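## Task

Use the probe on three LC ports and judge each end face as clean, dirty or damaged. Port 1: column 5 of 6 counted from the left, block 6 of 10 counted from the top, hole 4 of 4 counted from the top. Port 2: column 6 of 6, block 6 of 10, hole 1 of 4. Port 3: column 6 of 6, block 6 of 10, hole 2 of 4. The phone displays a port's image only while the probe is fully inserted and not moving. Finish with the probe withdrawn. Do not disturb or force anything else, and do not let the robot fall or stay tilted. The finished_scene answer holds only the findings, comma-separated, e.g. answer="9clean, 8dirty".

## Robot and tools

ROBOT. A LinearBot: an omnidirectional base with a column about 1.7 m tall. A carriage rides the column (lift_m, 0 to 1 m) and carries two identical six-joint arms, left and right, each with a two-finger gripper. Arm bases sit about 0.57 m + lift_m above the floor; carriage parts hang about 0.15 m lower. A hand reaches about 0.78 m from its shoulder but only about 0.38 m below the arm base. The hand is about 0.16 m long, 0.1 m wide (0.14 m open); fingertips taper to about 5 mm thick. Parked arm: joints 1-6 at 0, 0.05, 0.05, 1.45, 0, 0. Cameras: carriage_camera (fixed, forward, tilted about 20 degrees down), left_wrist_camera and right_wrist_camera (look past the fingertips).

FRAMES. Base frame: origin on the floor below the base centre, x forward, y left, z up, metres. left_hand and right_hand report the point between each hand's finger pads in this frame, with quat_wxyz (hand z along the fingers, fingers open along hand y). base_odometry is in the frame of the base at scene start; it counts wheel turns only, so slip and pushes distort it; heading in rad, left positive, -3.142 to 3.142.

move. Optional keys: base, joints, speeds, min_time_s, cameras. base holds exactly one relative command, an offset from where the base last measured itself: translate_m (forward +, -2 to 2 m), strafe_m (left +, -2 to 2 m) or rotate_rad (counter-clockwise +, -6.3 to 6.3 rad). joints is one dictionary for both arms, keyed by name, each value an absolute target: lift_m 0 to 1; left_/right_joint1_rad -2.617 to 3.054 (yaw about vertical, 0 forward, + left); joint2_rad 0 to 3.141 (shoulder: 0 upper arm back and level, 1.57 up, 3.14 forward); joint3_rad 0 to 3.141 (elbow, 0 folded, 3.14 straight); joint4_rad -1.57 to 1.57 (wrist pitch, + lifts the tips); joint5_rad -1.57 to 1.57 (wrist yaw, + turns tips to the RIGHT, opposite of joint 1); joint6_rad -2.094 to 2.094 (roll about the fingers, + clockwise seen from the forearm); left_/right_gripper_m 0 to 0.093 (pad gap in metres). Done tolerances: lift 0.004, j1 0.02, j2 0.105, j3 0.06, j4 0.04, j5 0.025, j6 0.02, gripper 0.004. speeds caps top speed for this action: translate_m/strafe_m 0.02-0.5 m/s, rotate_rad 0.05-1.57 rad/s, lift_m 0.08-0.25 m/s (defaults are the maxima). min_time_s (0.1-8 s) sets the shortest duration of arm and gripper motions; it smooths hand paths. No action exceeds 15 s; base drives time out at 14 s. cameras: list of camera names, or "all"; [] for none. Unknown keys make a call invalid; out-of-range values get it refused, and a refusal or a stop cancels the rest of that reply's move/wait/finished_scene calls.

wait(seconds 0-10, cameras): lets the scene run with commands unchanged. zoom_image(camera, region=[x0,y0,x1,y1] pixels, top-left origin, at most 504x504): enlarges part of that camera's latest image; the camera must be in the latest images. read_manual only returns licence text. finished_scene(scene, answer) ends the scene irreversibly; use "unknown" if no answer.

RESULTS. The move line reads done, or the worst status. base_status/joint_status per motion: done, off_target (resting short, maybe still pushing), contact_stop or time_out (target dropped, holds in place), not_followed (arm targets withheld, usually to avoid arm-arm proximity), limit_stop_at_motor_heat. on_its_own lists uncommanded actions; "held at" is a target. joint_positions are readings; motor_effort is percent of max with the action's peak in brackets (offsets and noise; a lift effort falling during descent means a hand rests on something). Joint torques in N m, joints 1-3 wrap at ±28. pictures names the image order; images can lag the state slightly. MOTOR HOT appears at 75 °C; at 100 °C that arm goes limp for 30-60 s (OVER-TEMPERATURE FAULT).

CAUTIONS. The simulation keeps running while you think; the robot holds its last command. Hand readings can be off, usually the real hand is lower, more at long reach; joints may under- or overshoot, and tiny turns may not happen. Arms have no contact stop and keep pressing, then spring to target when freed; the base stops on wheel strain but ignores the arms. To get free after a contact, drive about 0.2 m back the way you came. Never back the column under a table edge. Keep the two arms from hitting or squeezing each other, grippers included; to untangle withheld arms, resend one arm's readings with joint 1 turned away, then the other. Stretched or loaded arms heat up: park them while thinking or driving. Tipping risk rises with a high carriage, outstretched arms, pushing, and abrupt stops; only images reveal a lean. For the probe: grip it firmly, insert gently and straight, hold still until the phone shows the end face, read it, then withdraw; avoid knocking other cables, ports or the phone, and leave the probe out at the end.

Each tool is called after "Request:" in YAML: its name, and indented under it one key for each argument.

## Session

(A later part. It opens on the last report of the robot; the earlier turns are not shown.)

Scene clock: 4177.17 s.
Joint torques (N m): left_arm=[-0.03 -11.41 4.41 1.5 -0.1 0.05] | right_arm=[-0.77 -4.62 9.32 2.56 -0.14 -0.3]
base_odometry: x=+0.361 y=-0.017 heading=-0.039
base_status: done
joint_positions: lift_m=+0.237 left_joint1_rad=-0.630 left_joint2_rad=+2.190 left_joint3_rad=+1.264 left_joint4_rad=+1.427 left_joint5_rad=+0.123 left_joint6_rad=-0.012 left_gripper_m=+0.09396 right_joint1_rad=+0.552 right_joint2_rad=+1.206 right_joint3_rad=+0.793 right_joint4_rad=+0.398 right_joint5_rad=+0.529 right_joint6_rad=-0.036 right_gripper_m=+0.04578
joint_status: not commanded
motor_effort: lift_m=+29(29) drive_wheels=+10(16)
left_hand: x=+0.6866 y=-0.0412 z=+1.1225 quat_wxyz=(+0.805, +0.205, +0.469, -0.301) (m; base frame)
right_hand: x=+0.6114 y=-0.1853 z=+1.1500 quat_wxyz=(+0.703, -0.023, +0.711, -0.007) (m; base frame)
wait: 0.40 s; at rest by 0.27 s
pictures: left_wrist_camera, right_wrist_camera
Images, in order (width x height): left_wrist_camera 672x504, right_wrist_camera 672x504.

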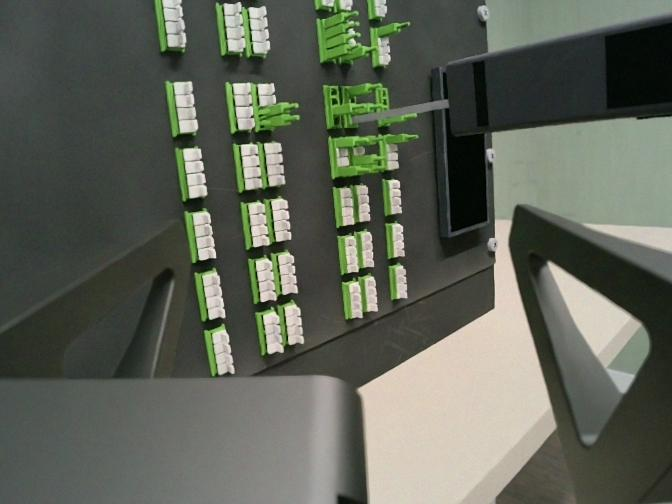

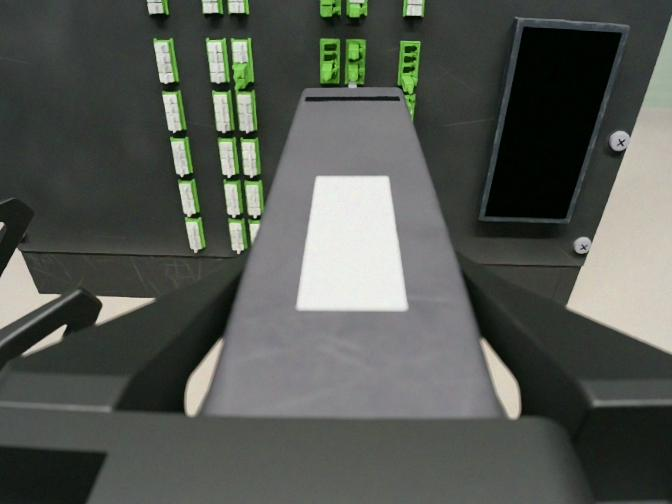

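Request:
move:
  base: {"translate_m": -0.004}
  speeds: {"translate_m": 0.02}
  cameras: []

Request:
wait:
  seconds: 0.4
  cameras: ["left_wrist_camera","right_wrist_camera"]

Request:
zoom_image:
  camera: "left_wrist_camera"
  region: [310, 70, 470, 190]

Request:
zoom_image:
  camera: "right_wrist_camera"
  region: [342, 60, 366, 84]

Scene clock: 4192.17 s.
Joint torques (N m): left_arm=[-0.01 -11.45 4.44 1.52 -0.11 0.07] | right_arm=[-0.05 -5.19 9.22 2.44 0.08 -0.28]
move: done
base_odometry: x=+0.358 y=-0.017 heading=-0.040
base_status: done
joint_positions: lift_m=+0.237 left_joint1_rad=-0.630 left_joint2_rad=+2.190 left_joint3_rad=+1.264 left_joint4_rad=+1.427 left_joint5_rad=+0.123 left_joint6_rad=-0.012 left_gripper_m=+0.09396 right_joint1_rad=+0.543 right_joint2_rad=+1.213 right_joint3_rad=+0.793 right_joint4_rad=+0.407 right_joint5_rad=+0.513 right_joint6_rad=-0.036 right_gripper_m=+0.04578
joint_status: not commanded
motor_effort: lift_m=+29(29) drive_wheels=+6(8)
left_hand: x=+0.6867 y=-0.0410 z=+1.1225 quat_wxyz=(+0.805, +0.205, +0.469, -0.300) (m; base frame)
right_hand: x=+0.6137 y=-0.1852 z=+1.1492 quat_wxyz=(+0.703, -0.026, +0.711, -0.004) (m; base frame)
pictures: none
No camera images: "cameras" was empty.

Scene clock: 4192.57 s.
Joint torques (N m): left_arm=[0.06 -11.33 4.34 1.48 -0.11 0.06] | right_arm=[0.09 -5.23 9.29 2.47 0.02 -0.3]
base_odometry: x=+0.358 y=-0.017 heading=-0.040
base_status: done
joint_positions: lift_m=+0.237 left_joint1_rad=-0.630 left_joint2_rad=+2.190 left_joint3_rad=+1.264 left_joint4_rad=+1.427 left_joint5_rad=+0.123 left_joint6_rad=-0.012 left_gripper_m=+0.09396 right_joint1_rad=+0.543 right_joint2_rad=+1.213 right_joint3_rad=+0.793 right_joint4_rad=+0.407 right_joint5_rad=+0.513 right_joint6_rad=-0.036 right_gripper_m=+0.04578
joint_status: not commanded
motor_effort: lift_m=+29(29) drive_wheels=+6(8)
left_hand: x=+0.6867 y=-0.0410 z=+1.1225 quat_wxyz=(+0.805, +0.205, +0.469, -0.300) (m; base frame)
right_hand: x=+0.6137 y=-0.1852 z=+1.1492 quat_wxyz=(+0.703, -0.026, +0.711, -0.004) (m; base frame)
wait: 0.40 s; at rest by 0.27 s
pictures: left_wrist_camera, right_wrist_camera
Images, in order (width x height): left_wrist_camera 672x504, right_wrist_camera 672x504.

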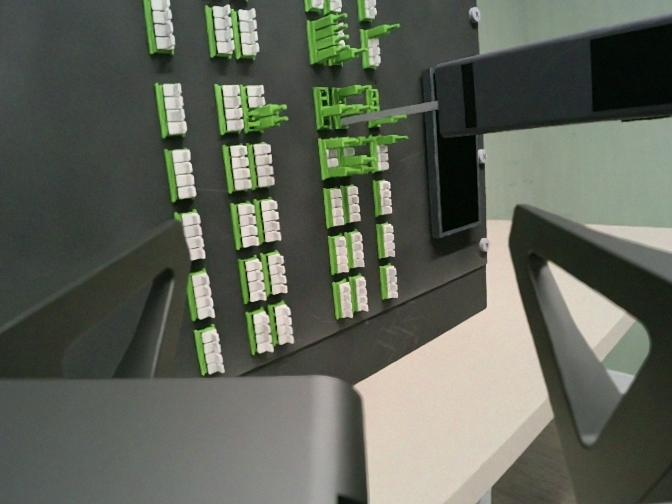

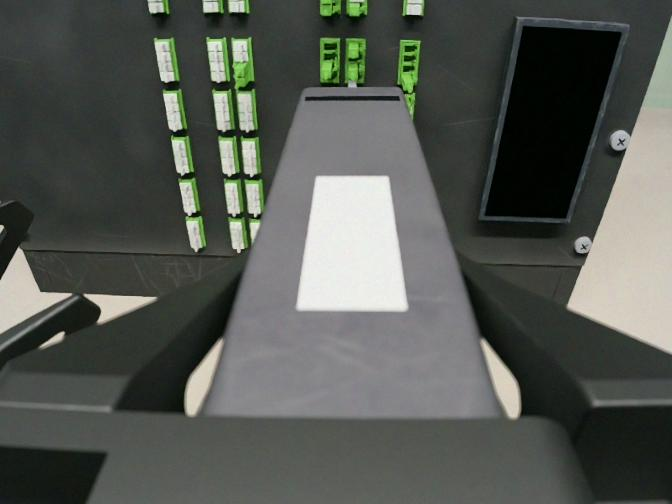

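Scaled by 3.150 from the camera's 672x504 image, which has a finer 960x720 frame.

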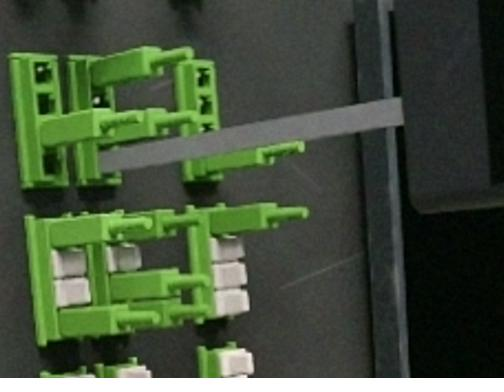

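Scaled by 21.000 from the camera's 672x504 image, which has a finer 960x720 frame.

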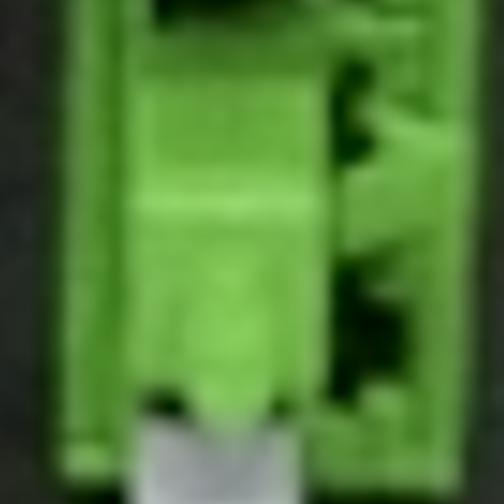

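Request:
move:
  base: {"translate_m": 0.002}
  speeds: {"translate_m": 0.02}
  cameras: []

Request:
wait:
  seconds: 0.4
  cameras: ["left_wrist_camera","right_wrist_camera"]

Request:
zoom_image:
  camera: "left_wrist_camera"
  region: [320, 80, 380, 140]

Request:
zoom_image:
  camera: "right_wrist_camera"
  region: [342, 60, 366, 84]

Scene clock: 4205.10 s.
Joint torques (N m): left_arm=[-0.01 -11.37 4.53 1.49 -0.11 0.06] | right_arm=[-0.1 -5.18 9.16 2.46 0.01 -0.33]
move: done
base_odometry: x=+0.360 y=-0.017 heading=-0.039
base_status: done
joint_positions: lift_m=+0.237 left_joint1_rad=-0.630 left_joint2_rad=+2.190 left_joint3_rad=+1.264 left_joint4_rad=+1.427 left_joint5_rad=+0.123 left_joint6_rad=-0.012 left_gripper_m=+0.09396 right_joint1_rad=+0.544 right_joint2_rad=+1.213 right_joint3_rad=+0.793 right_joint4_rad=+0.407 right_joint5_rad=+0.518 right_joint6_rad=-0.036 right_gripper_m=+0.04578
joint_status: not commanded
motor_effort: lift_m=+29(29) drive_wheels=+3(10)
left_hand: x=+0.6867 y=-0.0410 z=+1.1225 quat_wxyz=(+0.805, +0.205, +0.469, -0.300) (m; base frame)
right_hand: x=+0.6135 y=-0.1855 z=+1.1492 quat_wxyz=(+0.703, -0.024, +0.711, -0.006) (m; base frame)
pictures: none
No camera images: "cameras" was empty.

Scene clock: 4205.50 s.
Joint torques (N m): left_arm=[0.08 -11.43 4.4 1.5 -0.12 0.07] | right_arm=[-0.1 -5.27 9.32 2.5 0 -0.31]
base_odometry: x=+0.360 y=-0.017 heading=-0.039
base_status: done
joint_positions: lift_m=+0.237 left_joint1_rad=-0.630 left_joint2_rad=+2.190 left_joint3_rad=+1.264 left_joint4_rad=+1.427 left_joint5_rad=+0.123 left_joint6_rad=-0.012 left_gripper_m=+0.09396 right_joint1_rad=+0.544 right_joint2_rad=+1.213 right_joint3_rad=+0.793 right_joint4_rad=+0.407 right_joint5_rad=+0.518 right_joint6_rad=-0.036 right_gripper_m=+0.04578
joint_status: not commanded
motor_effort: lift_m=+29(29) drive_wheels=+3(10)
left_hand: x=+0.6867 y=-0.0410 z=+1.1225 quat_wxyz=(+0.805, +0.205, +0.469, -0.300) (m; base frame)
right_hand: x=+0.6135 y=-0.1855 z=+1.1492 quat_wxyz=(+0.703, -0.024, +0.711, -0.006) (m; base frame)
wait: 0.40 s; at rest by 0.27 s
pictures: left_wrist_camera, right_wrist_camera
Images, in order (width x height): left_wrist_camera 672x504, right_wrist_camera 672x504.

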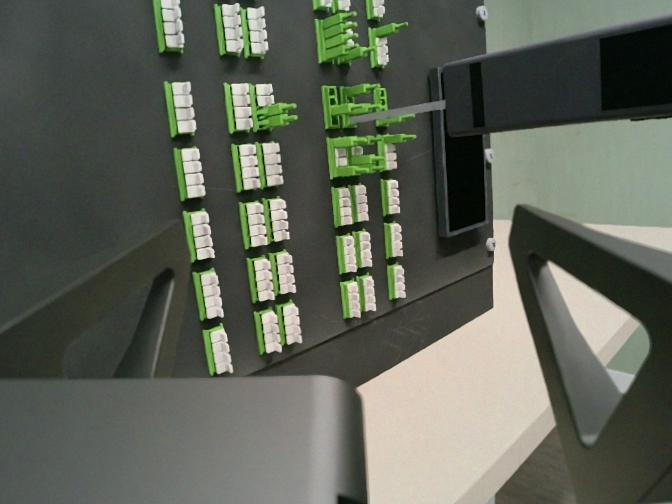

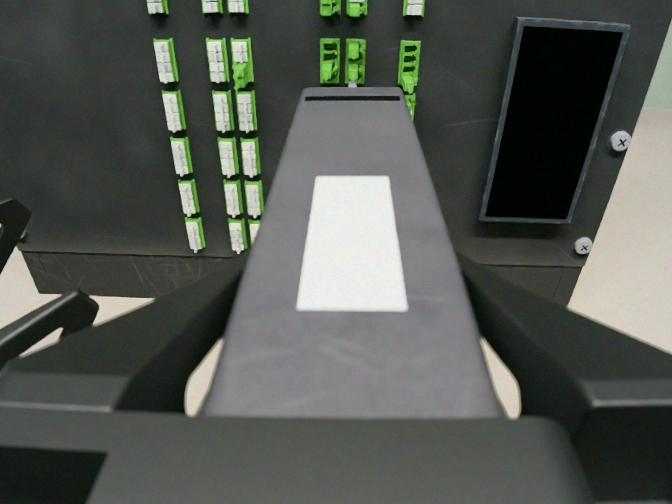

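Scaled by 8.400 from the camera's 672x504 image, which has a finer 960x720 frame.

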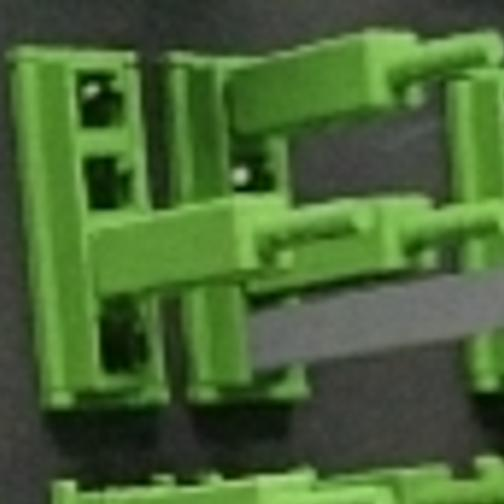

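Scaled by 21.000 from the camera's 672x504 image, which has a finer 960x720 frame.

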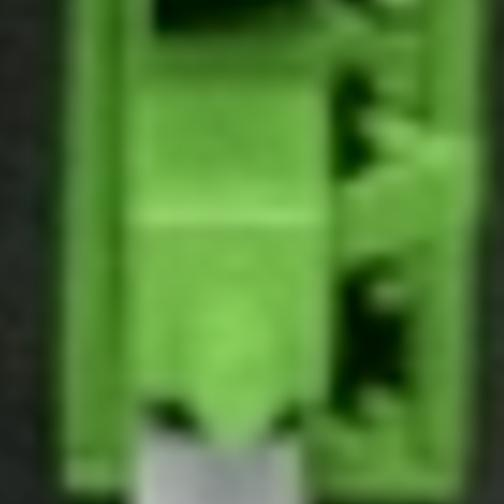

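Request:
move:
  joints: {"right_joint1_rad": 0.5285, "right_joint5_rad": 0.4985}
  min_time_s: 2
  cameras: ["left_wrist_camera","right_wrist_camera"]

Request:
zoom_image:
  camera: "right_wrist_camera"
  region: [342, 60, 366, 84]

Scene clock: 4219.37 s.
Joint torques (N m): left_arm=[-0.01 -11.32 4.34 1.51 -0.11 0.08] | right_arm=[-0.85 -5.34 9.33 2.5 -0.15 -0.28]
move: done
base_odometry: x=+0.360 y=-0.017 heading=-0.039
base_status: not commanded
joint_positions: lift_m=+0.237 left_joint1_rad=-0.630 left_joint2_rad=+2.190 left_joint3_rad=+1.264 left_joint4_rad=+1.427 left_joint5_rad=+0.123 left_joint6_rad=-0.012 left_gripper_m=+0.09396 right_joint1_rad=+0.542 right_joint2_rad=+1.213 right_joint3_rad=+0.793 right_joint4_rad=+0.407 right_joint5_rad=+0.515 right_joint6_rad=-0.036 right_gripper_m=+0.04578
joint_status: all done
motor_effort: lift_m=+29(29) drive_wheels=+3(3)
left_hand: x=+0.6867 y=-0.0410 z=+1.1225 quat_wxyz=(+0.805, +0.205, +0.469, -0.300) (m; base frame)
right_hand: x=+0.6138 y=-0.1857 z=+1.1492 quat_wxyz=(+0.703, -0.025, +0.711, -0.005) (m; base frame)
pictures: left_wrist_camera, right_wrist_camera
Images, in order (width x height): left_wrist_camera 672x504, right_wrist_camera 672x504.

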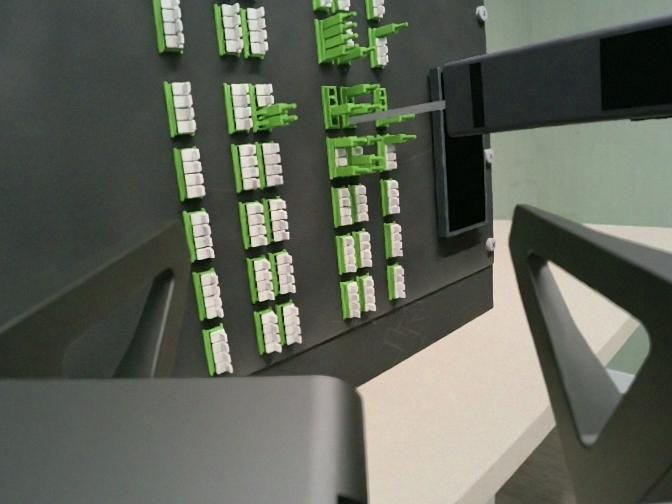

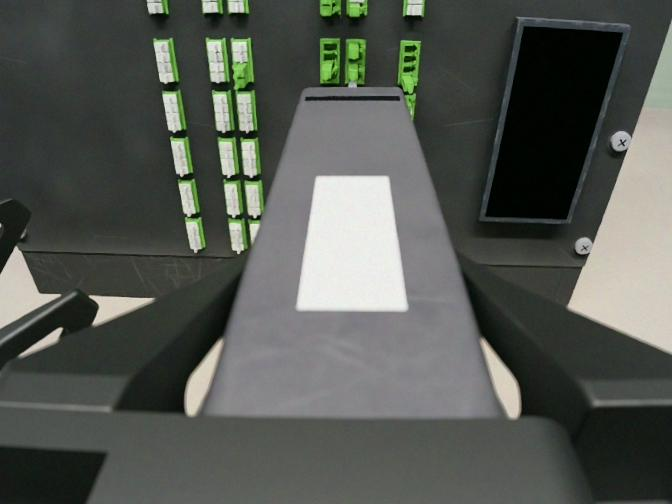

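Scaled by 21.000 from the camera's 672x504 image, which has a finer 960x720 frame.

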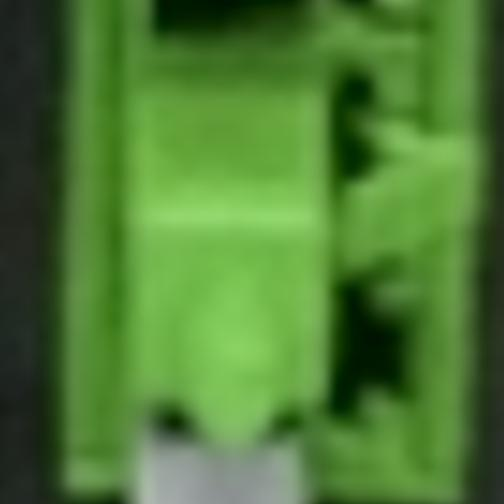

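Request:
move:
  base: {"translate_m": 0.0015}
  speeds: {"translate_m": 0.02}
  joints: {"right_joint1_rad": 0.5345, "right_joint5_rad": 0.506}
  cameras: []

Request:
wait:
  seconds: 0.4
  cameras: ["left_wrist_camera","right_wrist_camera"]

Request:
zoom_image:
  camera: "right_wrist_camera"
  region: [342, 60, 366, 84]

Scene clock: 4229.60 s.
Joint torques (N m): left_arm=[0.09 -11.4 4.31 1.52 -0.09 0.08] | right_arm=[-0.53 -4.68 9.18 2.53 -0.15 -0.29]
move: done
base_odometry: x=+0.361 y=-0.017 heading=-0.039
base_status: done
joint_positions: lift_m=+0.237 left_joint1_rad=-0.630 left_joint2_rad=+2.190 left_joint3_rad=+1.264 left_joint4_rad=+1.427 left_joint5_rad=+0.123 left_joint6_rad=-0.012 left_gripper_m=+0.09396 right_joint1_rad=+0.544 right_joint2_rad=+1.208 right_joint3_rad=+0.793 right_joint4_rad=+0.401 right_joint5_rad=+0.518 right_joint6_rad=-0.036 right_gripper_m=+0.04578
joint_status: all done
motor_effort: lift_m=+29(29) drive_wheels=+7(9)
left_hand: x=+0.6867 y=-0.0410 z=+1.1225 quat_wxyz=(+0.805, +0.205, +0.469, -0.300) (m; base frame)
right_hand: x=+0.6127 y=-0.1860 z=+1.1497 quat_wxyz=(+0.703, -0.025, +0.711, -0.006) (m; base frame)
pictures: none
No camera images: "cameras" was empty.

Scene clock: 4230.00 s.
Joint torques (N m): left_arm=[0.09 -11.29 4.33 1.53 -0.15 0.09] | right_arm=[-0.46 -4.78 9.21 2.48 -0.08 -0.34]
base_odometry: x=+0.361 y=-0.017 heading=-0.039
base_status: done
joint_positions: lift_m=+0.237 left_joint1_rad=-0.630 left_joint2_rad=+2.190 left_joint3_rad=+1.264 left_joint4_rad=+1.427 left_joint5_rad=+0.123 left_joint6_rad=-0.012 left_gripper_m=+0.09396 right_joint1_rad=+0.544 right_joint2_rad=+1.208 right_joint3_rad=+0.793 right_joint4_rad=+0.401 right_joint5_rad=+0.518 right_joint6_rad=-0.036 right_gripper_m=+0.04578
joint_status: all done
motor_effort: lift_m=+29(29) drive_wheels=+6(9)
left_hand: x=+0.6867 y=-0.0410 z=+1.1225 quat_wxyz=(+0.805, +0.205, +0.469, -0.300) (m; base frame)
right_hand: x=+0.6127 y=-0.1860 z=+1.1497 quat_wxyz=(+0.703, -0.025, +0.711, -0.006) (m; base frame)
wait: 0.40 s; at rest by 0.27 s
pictures: left_wrist_camera, right_wrist_camera
Images, in order (width x height): left_wrist_camera 672x504, right_wrist_camera 672x504.

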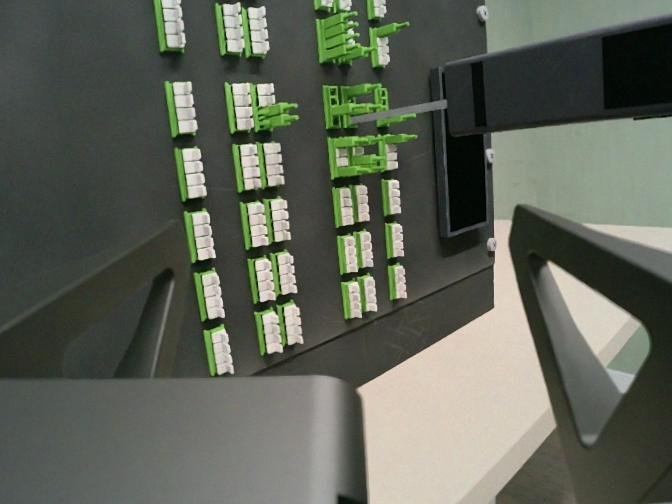

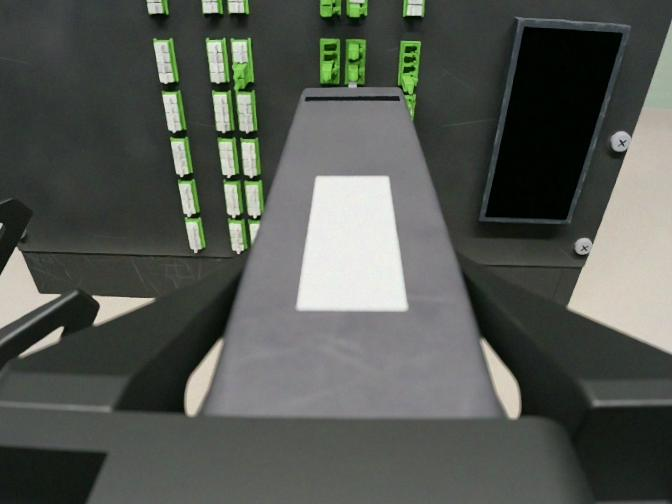

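Scaled by 21.000 from the camera's 672x504 image, which has a finer 960x720 frame.

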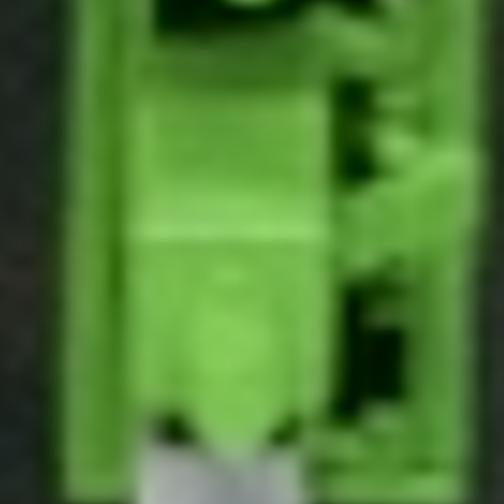

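Request:
move:
  joints: {"lift_m": 0.2395}
  cameras: []

Request:
wait:
  seconds: 3
  cameras: ["left_wrist_camera","right_wrist_camera"]

Request:
zoom_image:
  camera: "right_wrist_camera"
  region: [342, 60, 366, 84]

Request:
zoom_image:
  camera: "left_wrist_camera"
  region: [320, 80, 380, 140]

Scene clock: 4239.20 s.
Joint torques (N m): left_arm=[0.01 -11.4 4.51 1.46 -0.11 0.06] | right_arm=[-0.57 -4.77 9.37 2.59 -0.1 -0.27]
move: done
base_odometry: x=+0.361 y=-0.017 heading=-0.039
base_status: not commanded
joint_positions: lift_m=+0.239 left_joint1_rad=-0.630 left_joint2_rad=+2.190 left_joint3_rad=+1.264 left_joint4_rad=+1.428 left_joint5_rad=+0.123 left_joint6_rad=-0.012 left_gripper_m=+0.09396 right_joint1_rad=+0.544 right_joint2_rad=+1.208 right_joint3_rad=+0.793 right_joint4_rad=+0.397 right_joint5_rad=+0.518 right_joint6_rad=-0.035 right_gripper_m=+0.04578
joint_status: all done
motor_effort: lift_m=+29(32) drive_wheels=+7(7)
left_hand: x=+0.6866 y=-0.0409 z=+1.1248 quat_wxyz=(+0.805, +0.205, +0.468, -0.300) (m; base frame)
right_hand: x=+0.6126 y=-0.1861 z=+1.1506 quat_wxyz=(+0.701, -0.025, +0.712, -0.006) (m; base frame)
pictures: none
No camera images: "cameras" was empty.

Scene clock: 4242.20 s.
Joint torques (N m): left_arm=[0.08 -11.25 4.4 1.53 -0.12 0.08] | right_arm=[-0.68 -4.75 9.25 2.56 -0.08 -0.31]
base_odometry: x=+0.361 y=-0.017 heading=-0.039
base_status: not commanded
joint_positions: lift_m=+0.239 left_joint1_rad=-0.630 left_joint2_rad=+2.190 left_joint3_rad=+1.264 left_joint4_rad=+1.428 left_joint5_rad=+0.123 left_joint6_rad=-0.012 left_gripper_m=+0.09396 right_joint1_rad=+0.544 right_joint2_rad=+1.208 right_joint3_rad=+0.793 right_joint4_rad=+0.397 right_joint5_rad=+0.518 right_joint6_rad=-0.035 right_gripper_m=+0.04578
joint_status: all done
motor_effort: lift_m=+29(32) drive_wheels=+7(7)
left_hand: x=+0.6866 y=-0.0409 z=+1.1248 quat_wxyz=(+0.805, +0.205, +0.468, -0.300) (m; base frame)
right_hand: x=+0.6126 y=-0.1861 z=+1.1506 quat_wxyz=(+0.701, -0.025, +0.712, -0.006) (m; base frame)
wait: 3.00 s; at rest by 0.27 s
pictures: left_wrist_camera, right_wrist_camera
Images, in order (width x height): left_wrist_camera 672x504, right_wrist_camera 672x504.

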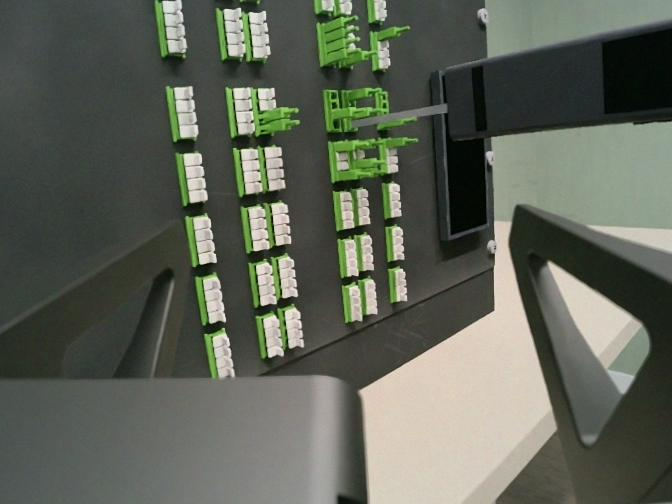

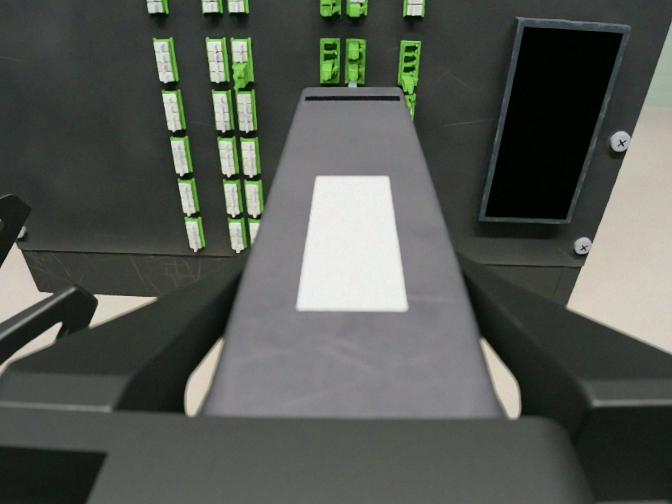

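Scaled by 21.000 from the camera's 672x504 image, which has a finer 960x720 frame.

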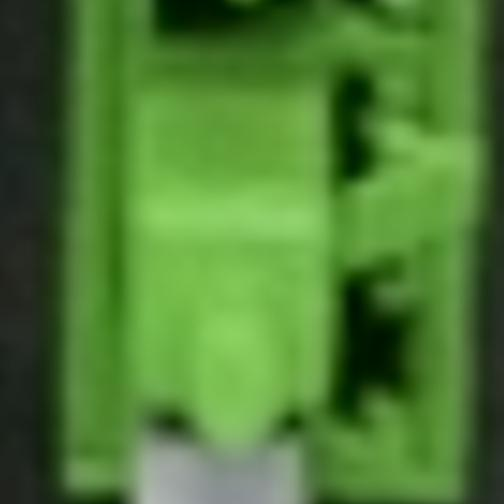

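Scaled by 8.400 from the camera's 672x504 image, which has a finer 960x720 frame.

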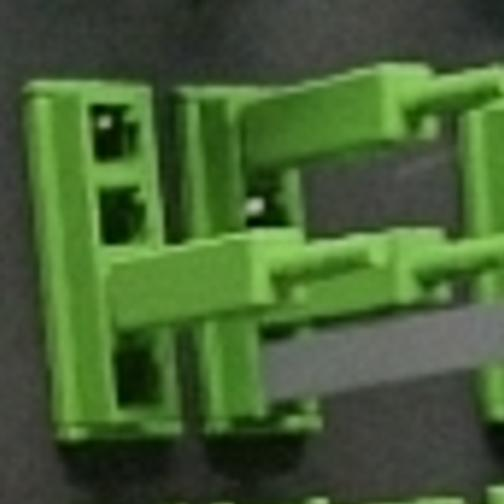

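Request:
move:
  joints: {"lift_m": 0.2375}
  cameras: []

Request:
move:
  base: {"translate_m": -0.004}
  speeds: {"translate_m": 0.02}
  cameras: []

Request:
wait:
  seconds: 0.4
  cameras: ["left_wrist_camera","right_wrist_camera"]

Request:
zoom_image:
  camera: "right_wrist_camera"
  region: [342, 60, 366, 84]

Request:
zoom_image:
  camera: "left_wrist_camera"
  region: [310, 80, 370, 140]

Scene clock: 4273.53 s.
Joint torques (N m): left_arm=[0.05 -11.33 4.38 1.52 -0.11 0.11] | right_arm=[-0.4 -4.83 9.35 2.54 -0.11 -0.3]
move: done
base_odometry: x=+0.361 y=-0.017 heading=-0.039
base_status: not commanded
joint_positions: lift_m=+0.238 left_joint1_rad=-0.630 left_joint2_rad=+2.190 left_joint3_rad=+1.264 left_joint4_rad=+1.426 left_joint5_rad=+0.123 left_joint6_rad=-0.012 left_gripper_m=+0.09396 right_joint1_rad=+0.544 right_joint2_rad=+1.208 right_joint3_rad=+0.793 right_joint4_rad=+0.399 right_joint5_rad=+0.518 right_joint6_rad=-0.035 right_gripper_m=+0.04578
joint_status: all done
motor_effort: lift_m=+26(27) drive_wheels=+6(7)
left_hand: x=+0.6869 y=-0.0411 z=+1.1226 quat_wxyz=(+0.805, +0.205, +0.469, -0.300) (m; base frame)
right_hand: x=+0.6126 y=-0.1860 z=+1.1494 quat_wxyz=(+0.702, -0.025, +0.712, -0.006) (m; base frame)
pictures: none
No camera images: "cameras" was empty.

Scene clock: 4274.20 s.
Joint torques (N m): left_arm=[-0.08 -11.3 4.37 1.49 -0.11 0.04] | right_arm=[0.34 -5.7 9.39 2.42 0.11 -0.34]
move: done
base_odometry: x=+0.357 y=-0.017 heading=-0.040
base_status: done
joint_positions: lift_m=+0.238 left_joint1_rad=-0.629 left_joint2_rad=+2.190 left_joint3_rad=+1.264 left_joint4_rad=+1.426 left_joint5_rad=+0.123 left_joint6_rad=-0.012 left_gripper_m=+0.09396 right_joint1_rad=+0.534 right_joint2_rad=+1.218 right_joint3_rad=+0.793 right_joint4_rad=+0.413 right_joint5_rad=+0.499 right_joint6_rad=-0.035 right_gripper_m=+0.04578
joint_status: not commanded
motor_effort: lift_m=+26(26) drive_wheels=-6(7)
left_hand: x=+0.6870 y=-0.0409 z=+1.1227 quat_wxyz=(+0.805, +0.205, +0.469, -0.300) (m; base frame)
right_hand: x=+0.6156 y=-0.1858 z=+1.1489 quat_wxyz=(+0.703, -0.027, +0.710, -0.002) (m; base frame)
pictures: none
No camera images: "cameras" was empty.

Scene clock: 4274.60 s.
Joint torques (N m): left_arm=[0.03 -11.23 4.45 1.5 -0.11 0.06] | right_arm=[0.2 -5.75 9.25 2.44 0.12 -0.29]
base_odometry: x=+0.357 y=-0.017 heading=-0.040
base_status: done
joint_positions: lift_m=+0.238 left_joint1_rad=-0.629 left_joint2_rad=+2.190 left_joint3_rad=+1.264 left_joint4_rad=+1.426 left_joint5_rad=+0.123 left_joint6_rad=-0.012 left_gripper_m=+0.09396 right_joint1_rad=+0.534 right_joint2_rad=+1.218 right_joint3_rad=+0.793 right_joint4_rad=+0.413 right_joint5_rad=+0.499 right_joint6_rad=-0.035 right_gripper_m=+0.04578
joint_status: not commanded
motor_effort: lift_m=+26(26) drive_wheels=-6(7)
left_hand: x=+0.6870 y=-0.0409 z=+1.1227 quat_wxyz=(+0.805, +0.205, +0.469, -0.300) (m; base frame)
right_hand: x=+0.6156 y=-0.1858 z=+1.1489 quat_wxyz=(+0.703, -0.027, +0.710, -0.002) (m; base frame)
wait: 0.40 s; at rest by 0.27 s
pictures: left_wrist_camera, right_wrist_camera
Images, in order (width x height): left_wrist_camera 672x504, right_wrist_camera 672x504.

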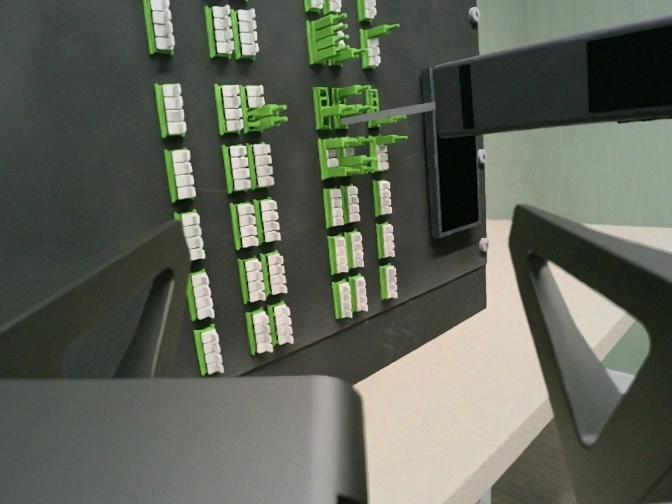

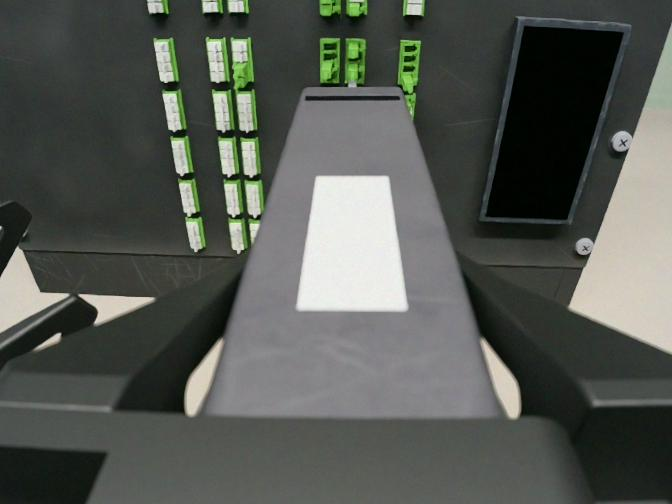

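Scaled by 21.000 from the camera's 672x504 image, which has a finer 960x720 frame.

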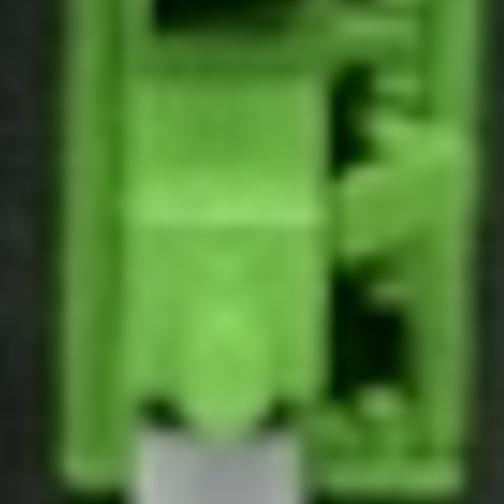

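Scaled by 8.400 from the camera's 672x504 image, which has a finer 960x720 frame.

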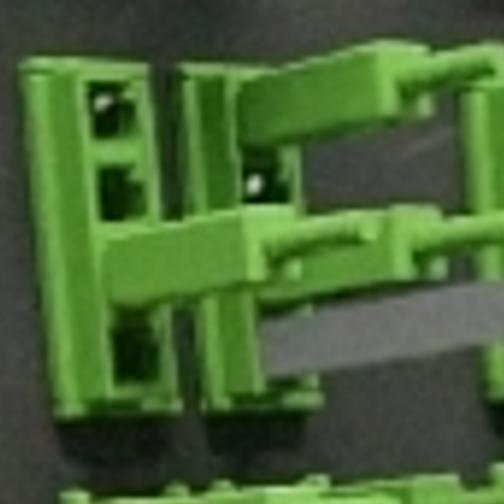

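Request:
move:
  base: {"translate_m": 0.003}
  speeds: {"translate_m": 0.02}
  cameras: []

Request:
wait:
  seconds: 1
  cameras: ["left_wrist_camera","right_wrist_camera"]

Request:
zoom_image:
  camera: "right_wrist_camera"
  region: [342, 60, 366, 84]

Scene clock: 4283.67 s.
Joint torques (N m): left_arm=[0.06 -11.29 4.44 1.53 -0.1 0.08] | right_arm=[-0.38 -5.24 9.36 2.47 -0.04 -0.3]
move: done
base_odometry: x=+0.360 y=-0.017 heading=-0.040
base_status: done
joint_positions: lift_m=+0.238 left_joint1_rad=-0.630 left_joint2_rad=+2.190 left_joint3_rad=+1.264 left_joint4_rad=+1.426 left_joint5_rad=+0.123 left_joint6_rad=-0.012 left_gripper_m=+0.09396 right_joint1_rad=+0.541 right_joint2_rad=+1.214 right_joint3_rad=+0.793 right_joint4_rad=+0.408 right_joint5_rad=+0.513 right_joint6_rad=-0.035 right_gripper_m=+0.04578
joint_status: not commanded
motor_effort: lift_m=+26(26) drive_wheels=+4(13)
left_hand: x=+0.6868 y=-0.0410 z=+1.1227 quat_wxyz=(+0.805, +0.205, +0.469, -0.300) (m; base frame)
right_hand: x=+0.6141 y=-0.1859 z=+1.1493 quat_wxyz=(+0.703, -0.025, +0.711, -0.005) (m; base frame)
pictures: none
No camera images: "cameras" was empty.

Scene clock: 4284.67 s.
Joint torques (N m): left_arm=[0.14 -11.3 4.44 1.55 -0.11 0.05] | right_arm=[-0.31 -5.38 9.35 2.47 -0.08 -0.27]
base_odometry: x=+0.360 y=-0.017 heading=-0.040
base_status: done
joint_positions: lift_m=+0.238 left_joint1_rad=-0.630 left_joint2_rad=+2.190 left_joint3_rad=+1.264 left_joint4_rad=+1.426 left_joint5_rad=+0.123 left_joint6_rad=-0.012 left_gripper_m=+0.09396 right_joint1_rad=+0.541 right_joint2_rad=+1.214 right_joint3_rad=+0.793 right_joint4_rad=+0.408 right_joint5_rad=+0.513 right_joint6_rad=-0.035 right_gripper_m=+0.04578
joint_status: not commanded
motor_effort: lift_m=+26(26) drive_wheels=+4(13)
left_hand: x=+0.6868 y=-0.0410 z=+1.1227 quat_wxyz=(+0.805, +0.205, +0.469, -0.300) (m; base frame)
right_hand: x=+0.6141 y=-0.1859 z=+1.1493 quat_wxyz=(+0.703, -0.025, +0.711, -0.005) (m; base frame)
wait: 1.00 s; at rest by 0.27 s
pictures: left_wrist_camera, right_wrist_camera
Images, in order (width x height): left_wrist_camera 672x504, right_wrist_camera 672x504.

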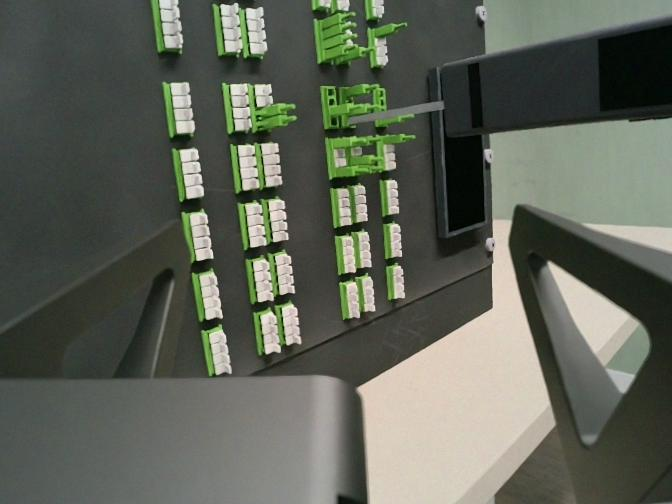

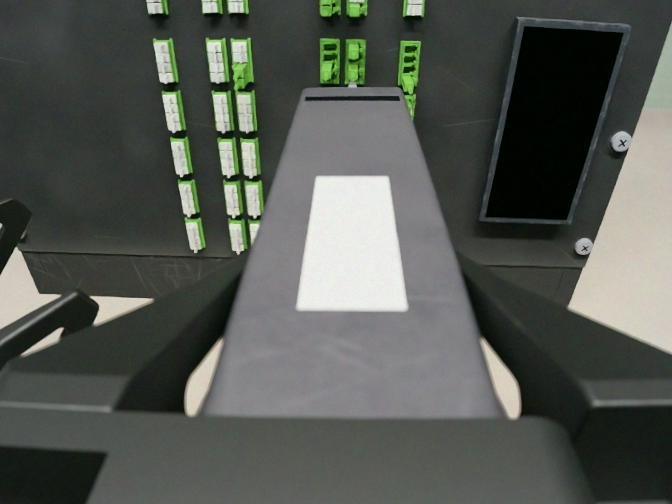

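Scaled by 21.000 from the camera's 672x504 image, which has a finer 960x720 frame.

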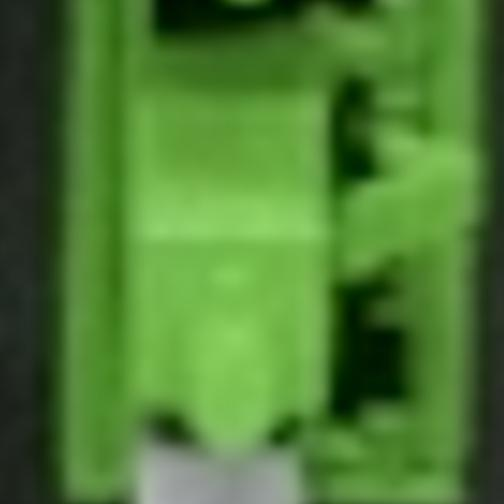

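Request:
move:
  base: {"translate_m": 0.002}
  speeds: {"translate_m": 0.02}
  cameras: []

Request:
wait:
  seconds: 1
  cameras: ["left_wrist_camera","right_wrist_camera"]

Request:
zoom_image:
  camera: "right_wrist_camera"
  region: [342, 60, 366, 84]

Scene clock: 4292.10 s.
Joint torques (N m): left_arm=[0.08 -11.33 4.51 1.55 -0.1 0.07] | right_arm=[-0.55 -4.62 9.4 2.58 -0.1 -0.29]
move: done
base_odometry: x=+0.362 y=-0.017 heading=-0.039
base_status: done
joint_positions: lift_m=+0.238 left_joint1_rad=-0.630 left_joint2_rad=+2.190 left_joint3_rad=+1.264 left_joint4_rad=+1.427 left_joint5_rad=+0.123 left_joint6_rad=-0.012 left_gripper_m=+0.09396 right_joint1_rad=+0.544 right_joint2_rad=+1.206 right_joint3_rad=+0.793 right_joint4_rad=+0.398 right_joint5_rad=+0.518 right_joint6_rad=-0.035 right_gripper_m=+0.04578
joint_status: not commanded
motor_effort: lift_m=+26(26) drive_wheels=+9(11)
left_hand: x=+0.6868 y=-0.0410 z=+1.1228 quat_wxyz=(+0.805, +0.205, +0.469, -0.300) (m; base frame)
right_hand: x=+0.6122 y=-0.1862 z=+1.1500 quat_wxyz=(+0.702, -0.025, +0.711, -0.006) (m; base frame)
pictures: none
No camera images: "cameras" was empty.

Scene clock: 4293.10 s.
Joint torques (N m): left_arm=[0.18 -11.3 4.55 1.49 -0.11 0.09] | right_arm=[-0.5 -4.62 9.28 2.56 -0.11 -0.32]
base_odometry: x=+0.362 y=-0.017 heading=-0.039
base_status: done
joint_positions: lift_m=+0.238 left_joint1_rad=-0.630 left_joint2_rad=+2.190 left_joint3_rad=+1.264 left_joint4_rad=+1.427 left_joint5_rad=+0.123 left_joint6_rad=-0.012 left_gripper_m=+0.09396 right_joint1_rad=+0.544 right_joint2_rad=+1.206 right_joint3_rad=+0.793 right_joint4_rad=+0.398 right_joint5_rad=+0.518 right_joint6_rad=-0.035 right_gripper_m=+0.04578
joint_status: not commanded
motor_effort: lift_m=+26(26) drive_wheels=+8(11)
left_hand: x=+0.6868 y=-0.0410 z=+1.1228 quat_wxyz=(+0.805, +0.205, +0.469, -0.300) (m; base frame)
right_hand: x=+0.6122 y=-0.1862 z=+1.1500 quat_wxyz=(+0.702, -0.025, +0.711, -0.006) (m; base frame)
wait: 1.00 s; at rest by 0.27 s
pictures: left_wrist_camera, right_wrist_camera
Images, in order (width x height): left_wrist_camera 672x504, right_wrist_camera 672x504.

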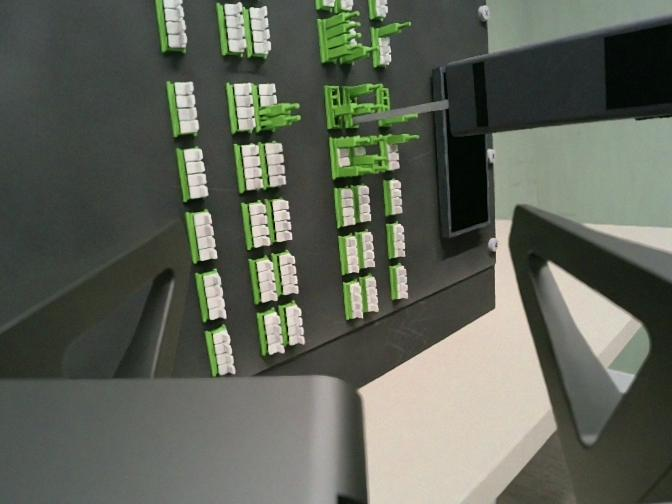

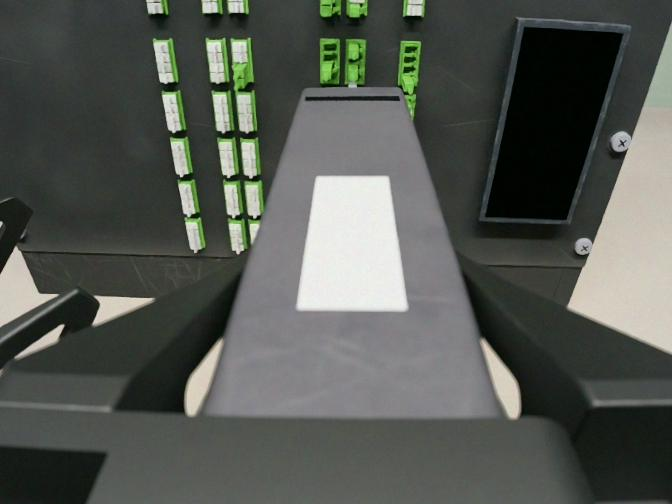

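Scaled by 21.000 from the camera's 672x504 image, which has a finer 960x720 frame.

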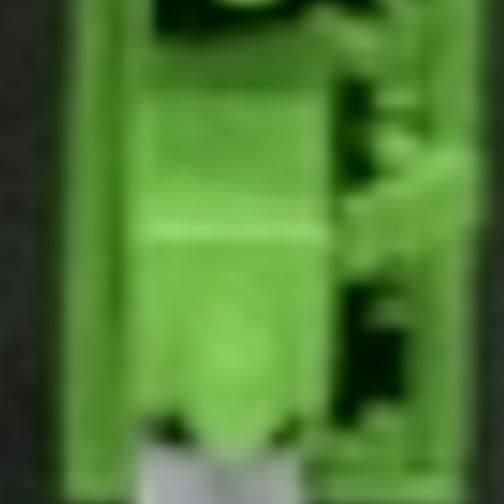

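Request:
move:
  joints: {"right_joint4_rad": 0.470, "right_joint1_rad": 0.540, "right_joint5_rad": 0.512}
  min_time_s: 1
  cameras: []

Request:
wait:
  seconds: 3
  cameras: ["left_wrist_camera","right_wrist_camera"]

Request:
zoom_image:
  camera: "right_wrist_camera"
  region: [336, 40, 376, 90]

Scene clock: 4301.30 s.
Joint torques (N m): left_arm=[0.06 -11.28 4.41 1.49 -0.13 0.06] | right_arm=[-0.13 -4.53 9.36 2.72 -0.06 -0.33]
move: off_target
base_odometry: x=+0.362 y=-0.017 heading=-0.039
base_status: not commanded
joint_positions: lift_m=+0.238 left_joint1_rad=-0.630 left_joint2_rad=+2.190 left_joint3_rad=+1.264 left_joint4_rad=+1.427 left_joint5_rad=+0.123 left_joint6_rad=-0.012 left_gripper_m=+0.09396 right_joint1_rad=+0.544 right_joint2_rad=+1.206 right_joint3_rad=+0.793 right_joint4_rad=+0.398 right_joint5_rad=+0.518 right_joint6_rad=-0.035 right_gripper_m=+0.04578
joint_status: right_joint4_rad off_target (ended at +0.398, target +0.470); the others done
motor_effort: lift_m=+26(26) drive_wheels=+8(9)
left_hand: x=+0.6868 y=-0.0410 z=+1.1228 quat_wxyz=(+0.805, +0.205, +0.469, -0.300) (m; base frame)
right_hand: x=+0.6122 y=-0.1862 z=+1.1500 quat_wxyz=(+0.702, -0.025, +0.711, -0.006) (m; base frame)
pictures: none
No camera images: "cameras" was empty.

Scene clock: 4304.30 s.
Joint torques (N m): left_arm=[0.02 -11.26 4.4 1.52 -0.08 0.06] | right_arm=[-0.05 -4.45 9.47 2.69 -0.03 -0.31]
base_odometry: x=+0.362 y=-0.017 heading=-0.039
base_status: not commanded
joint_positions: lift_m=+0.238 left_joint1_rad=-0.630 left_joint2_rad=+2.190 left_joint3_rad=+1.264 left_joint4_rad=+1.427 left_joint5_rad=+0.123 left_joint6_rad=-0.012 left_gripper_m=+0.09396 right_joint1_rad=+0.544 right_joint2_rad=+1.206 right_joint3_rad=+0.793 right_joint4_rad=+0.398 right_joint5_rad=+0.518 right_joint6_rad=-0.035 right_gripper_m=+0.04578
joint_status: right_joint4_rad off_target (ended at +0.398, target +0.470); the others done
motor_effort: lift_m=+26(26) drive_wheels=+8(9)
left_hand: x=+0.6868 y=-0.0410 z=+1.1228 quat_wxyz=(+0.805, +0.205, +0.469, -0.300) (m; base frame)
right_hand: x=+0.6122 y=-0.1862 z=+1.1500 quat_wxyz=(+0.702, -0.025, +0.711, -0.006) (m; base frame)
wait: 3.00 s; at rest by 0.27 s
pictures: left_wrist_camera, right_wrist_camera
Images, in order (width x height): left_wrist_camera 672x504, right_wrist_camera 672x504.

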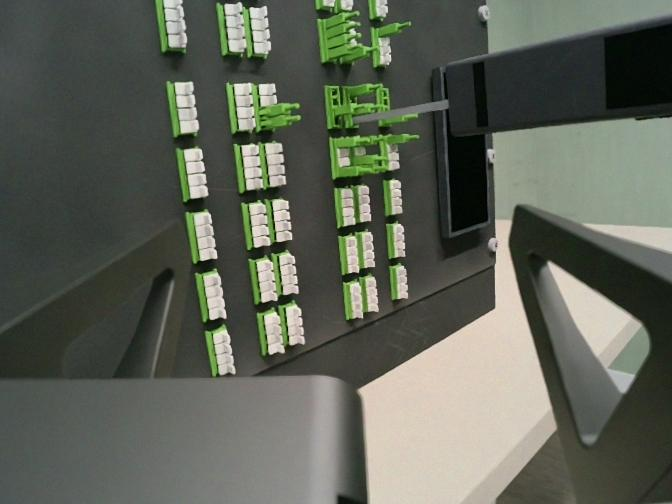

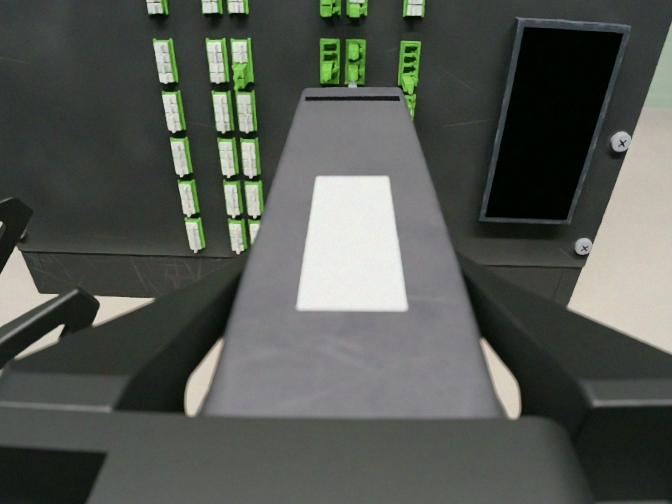

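Scaled by 10.080 from the camera's 672x504 image, which has a finer 960x720 frame.

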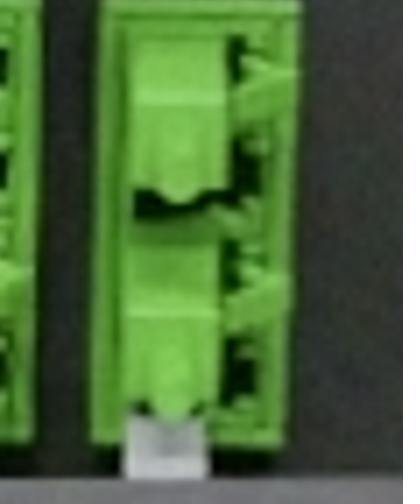

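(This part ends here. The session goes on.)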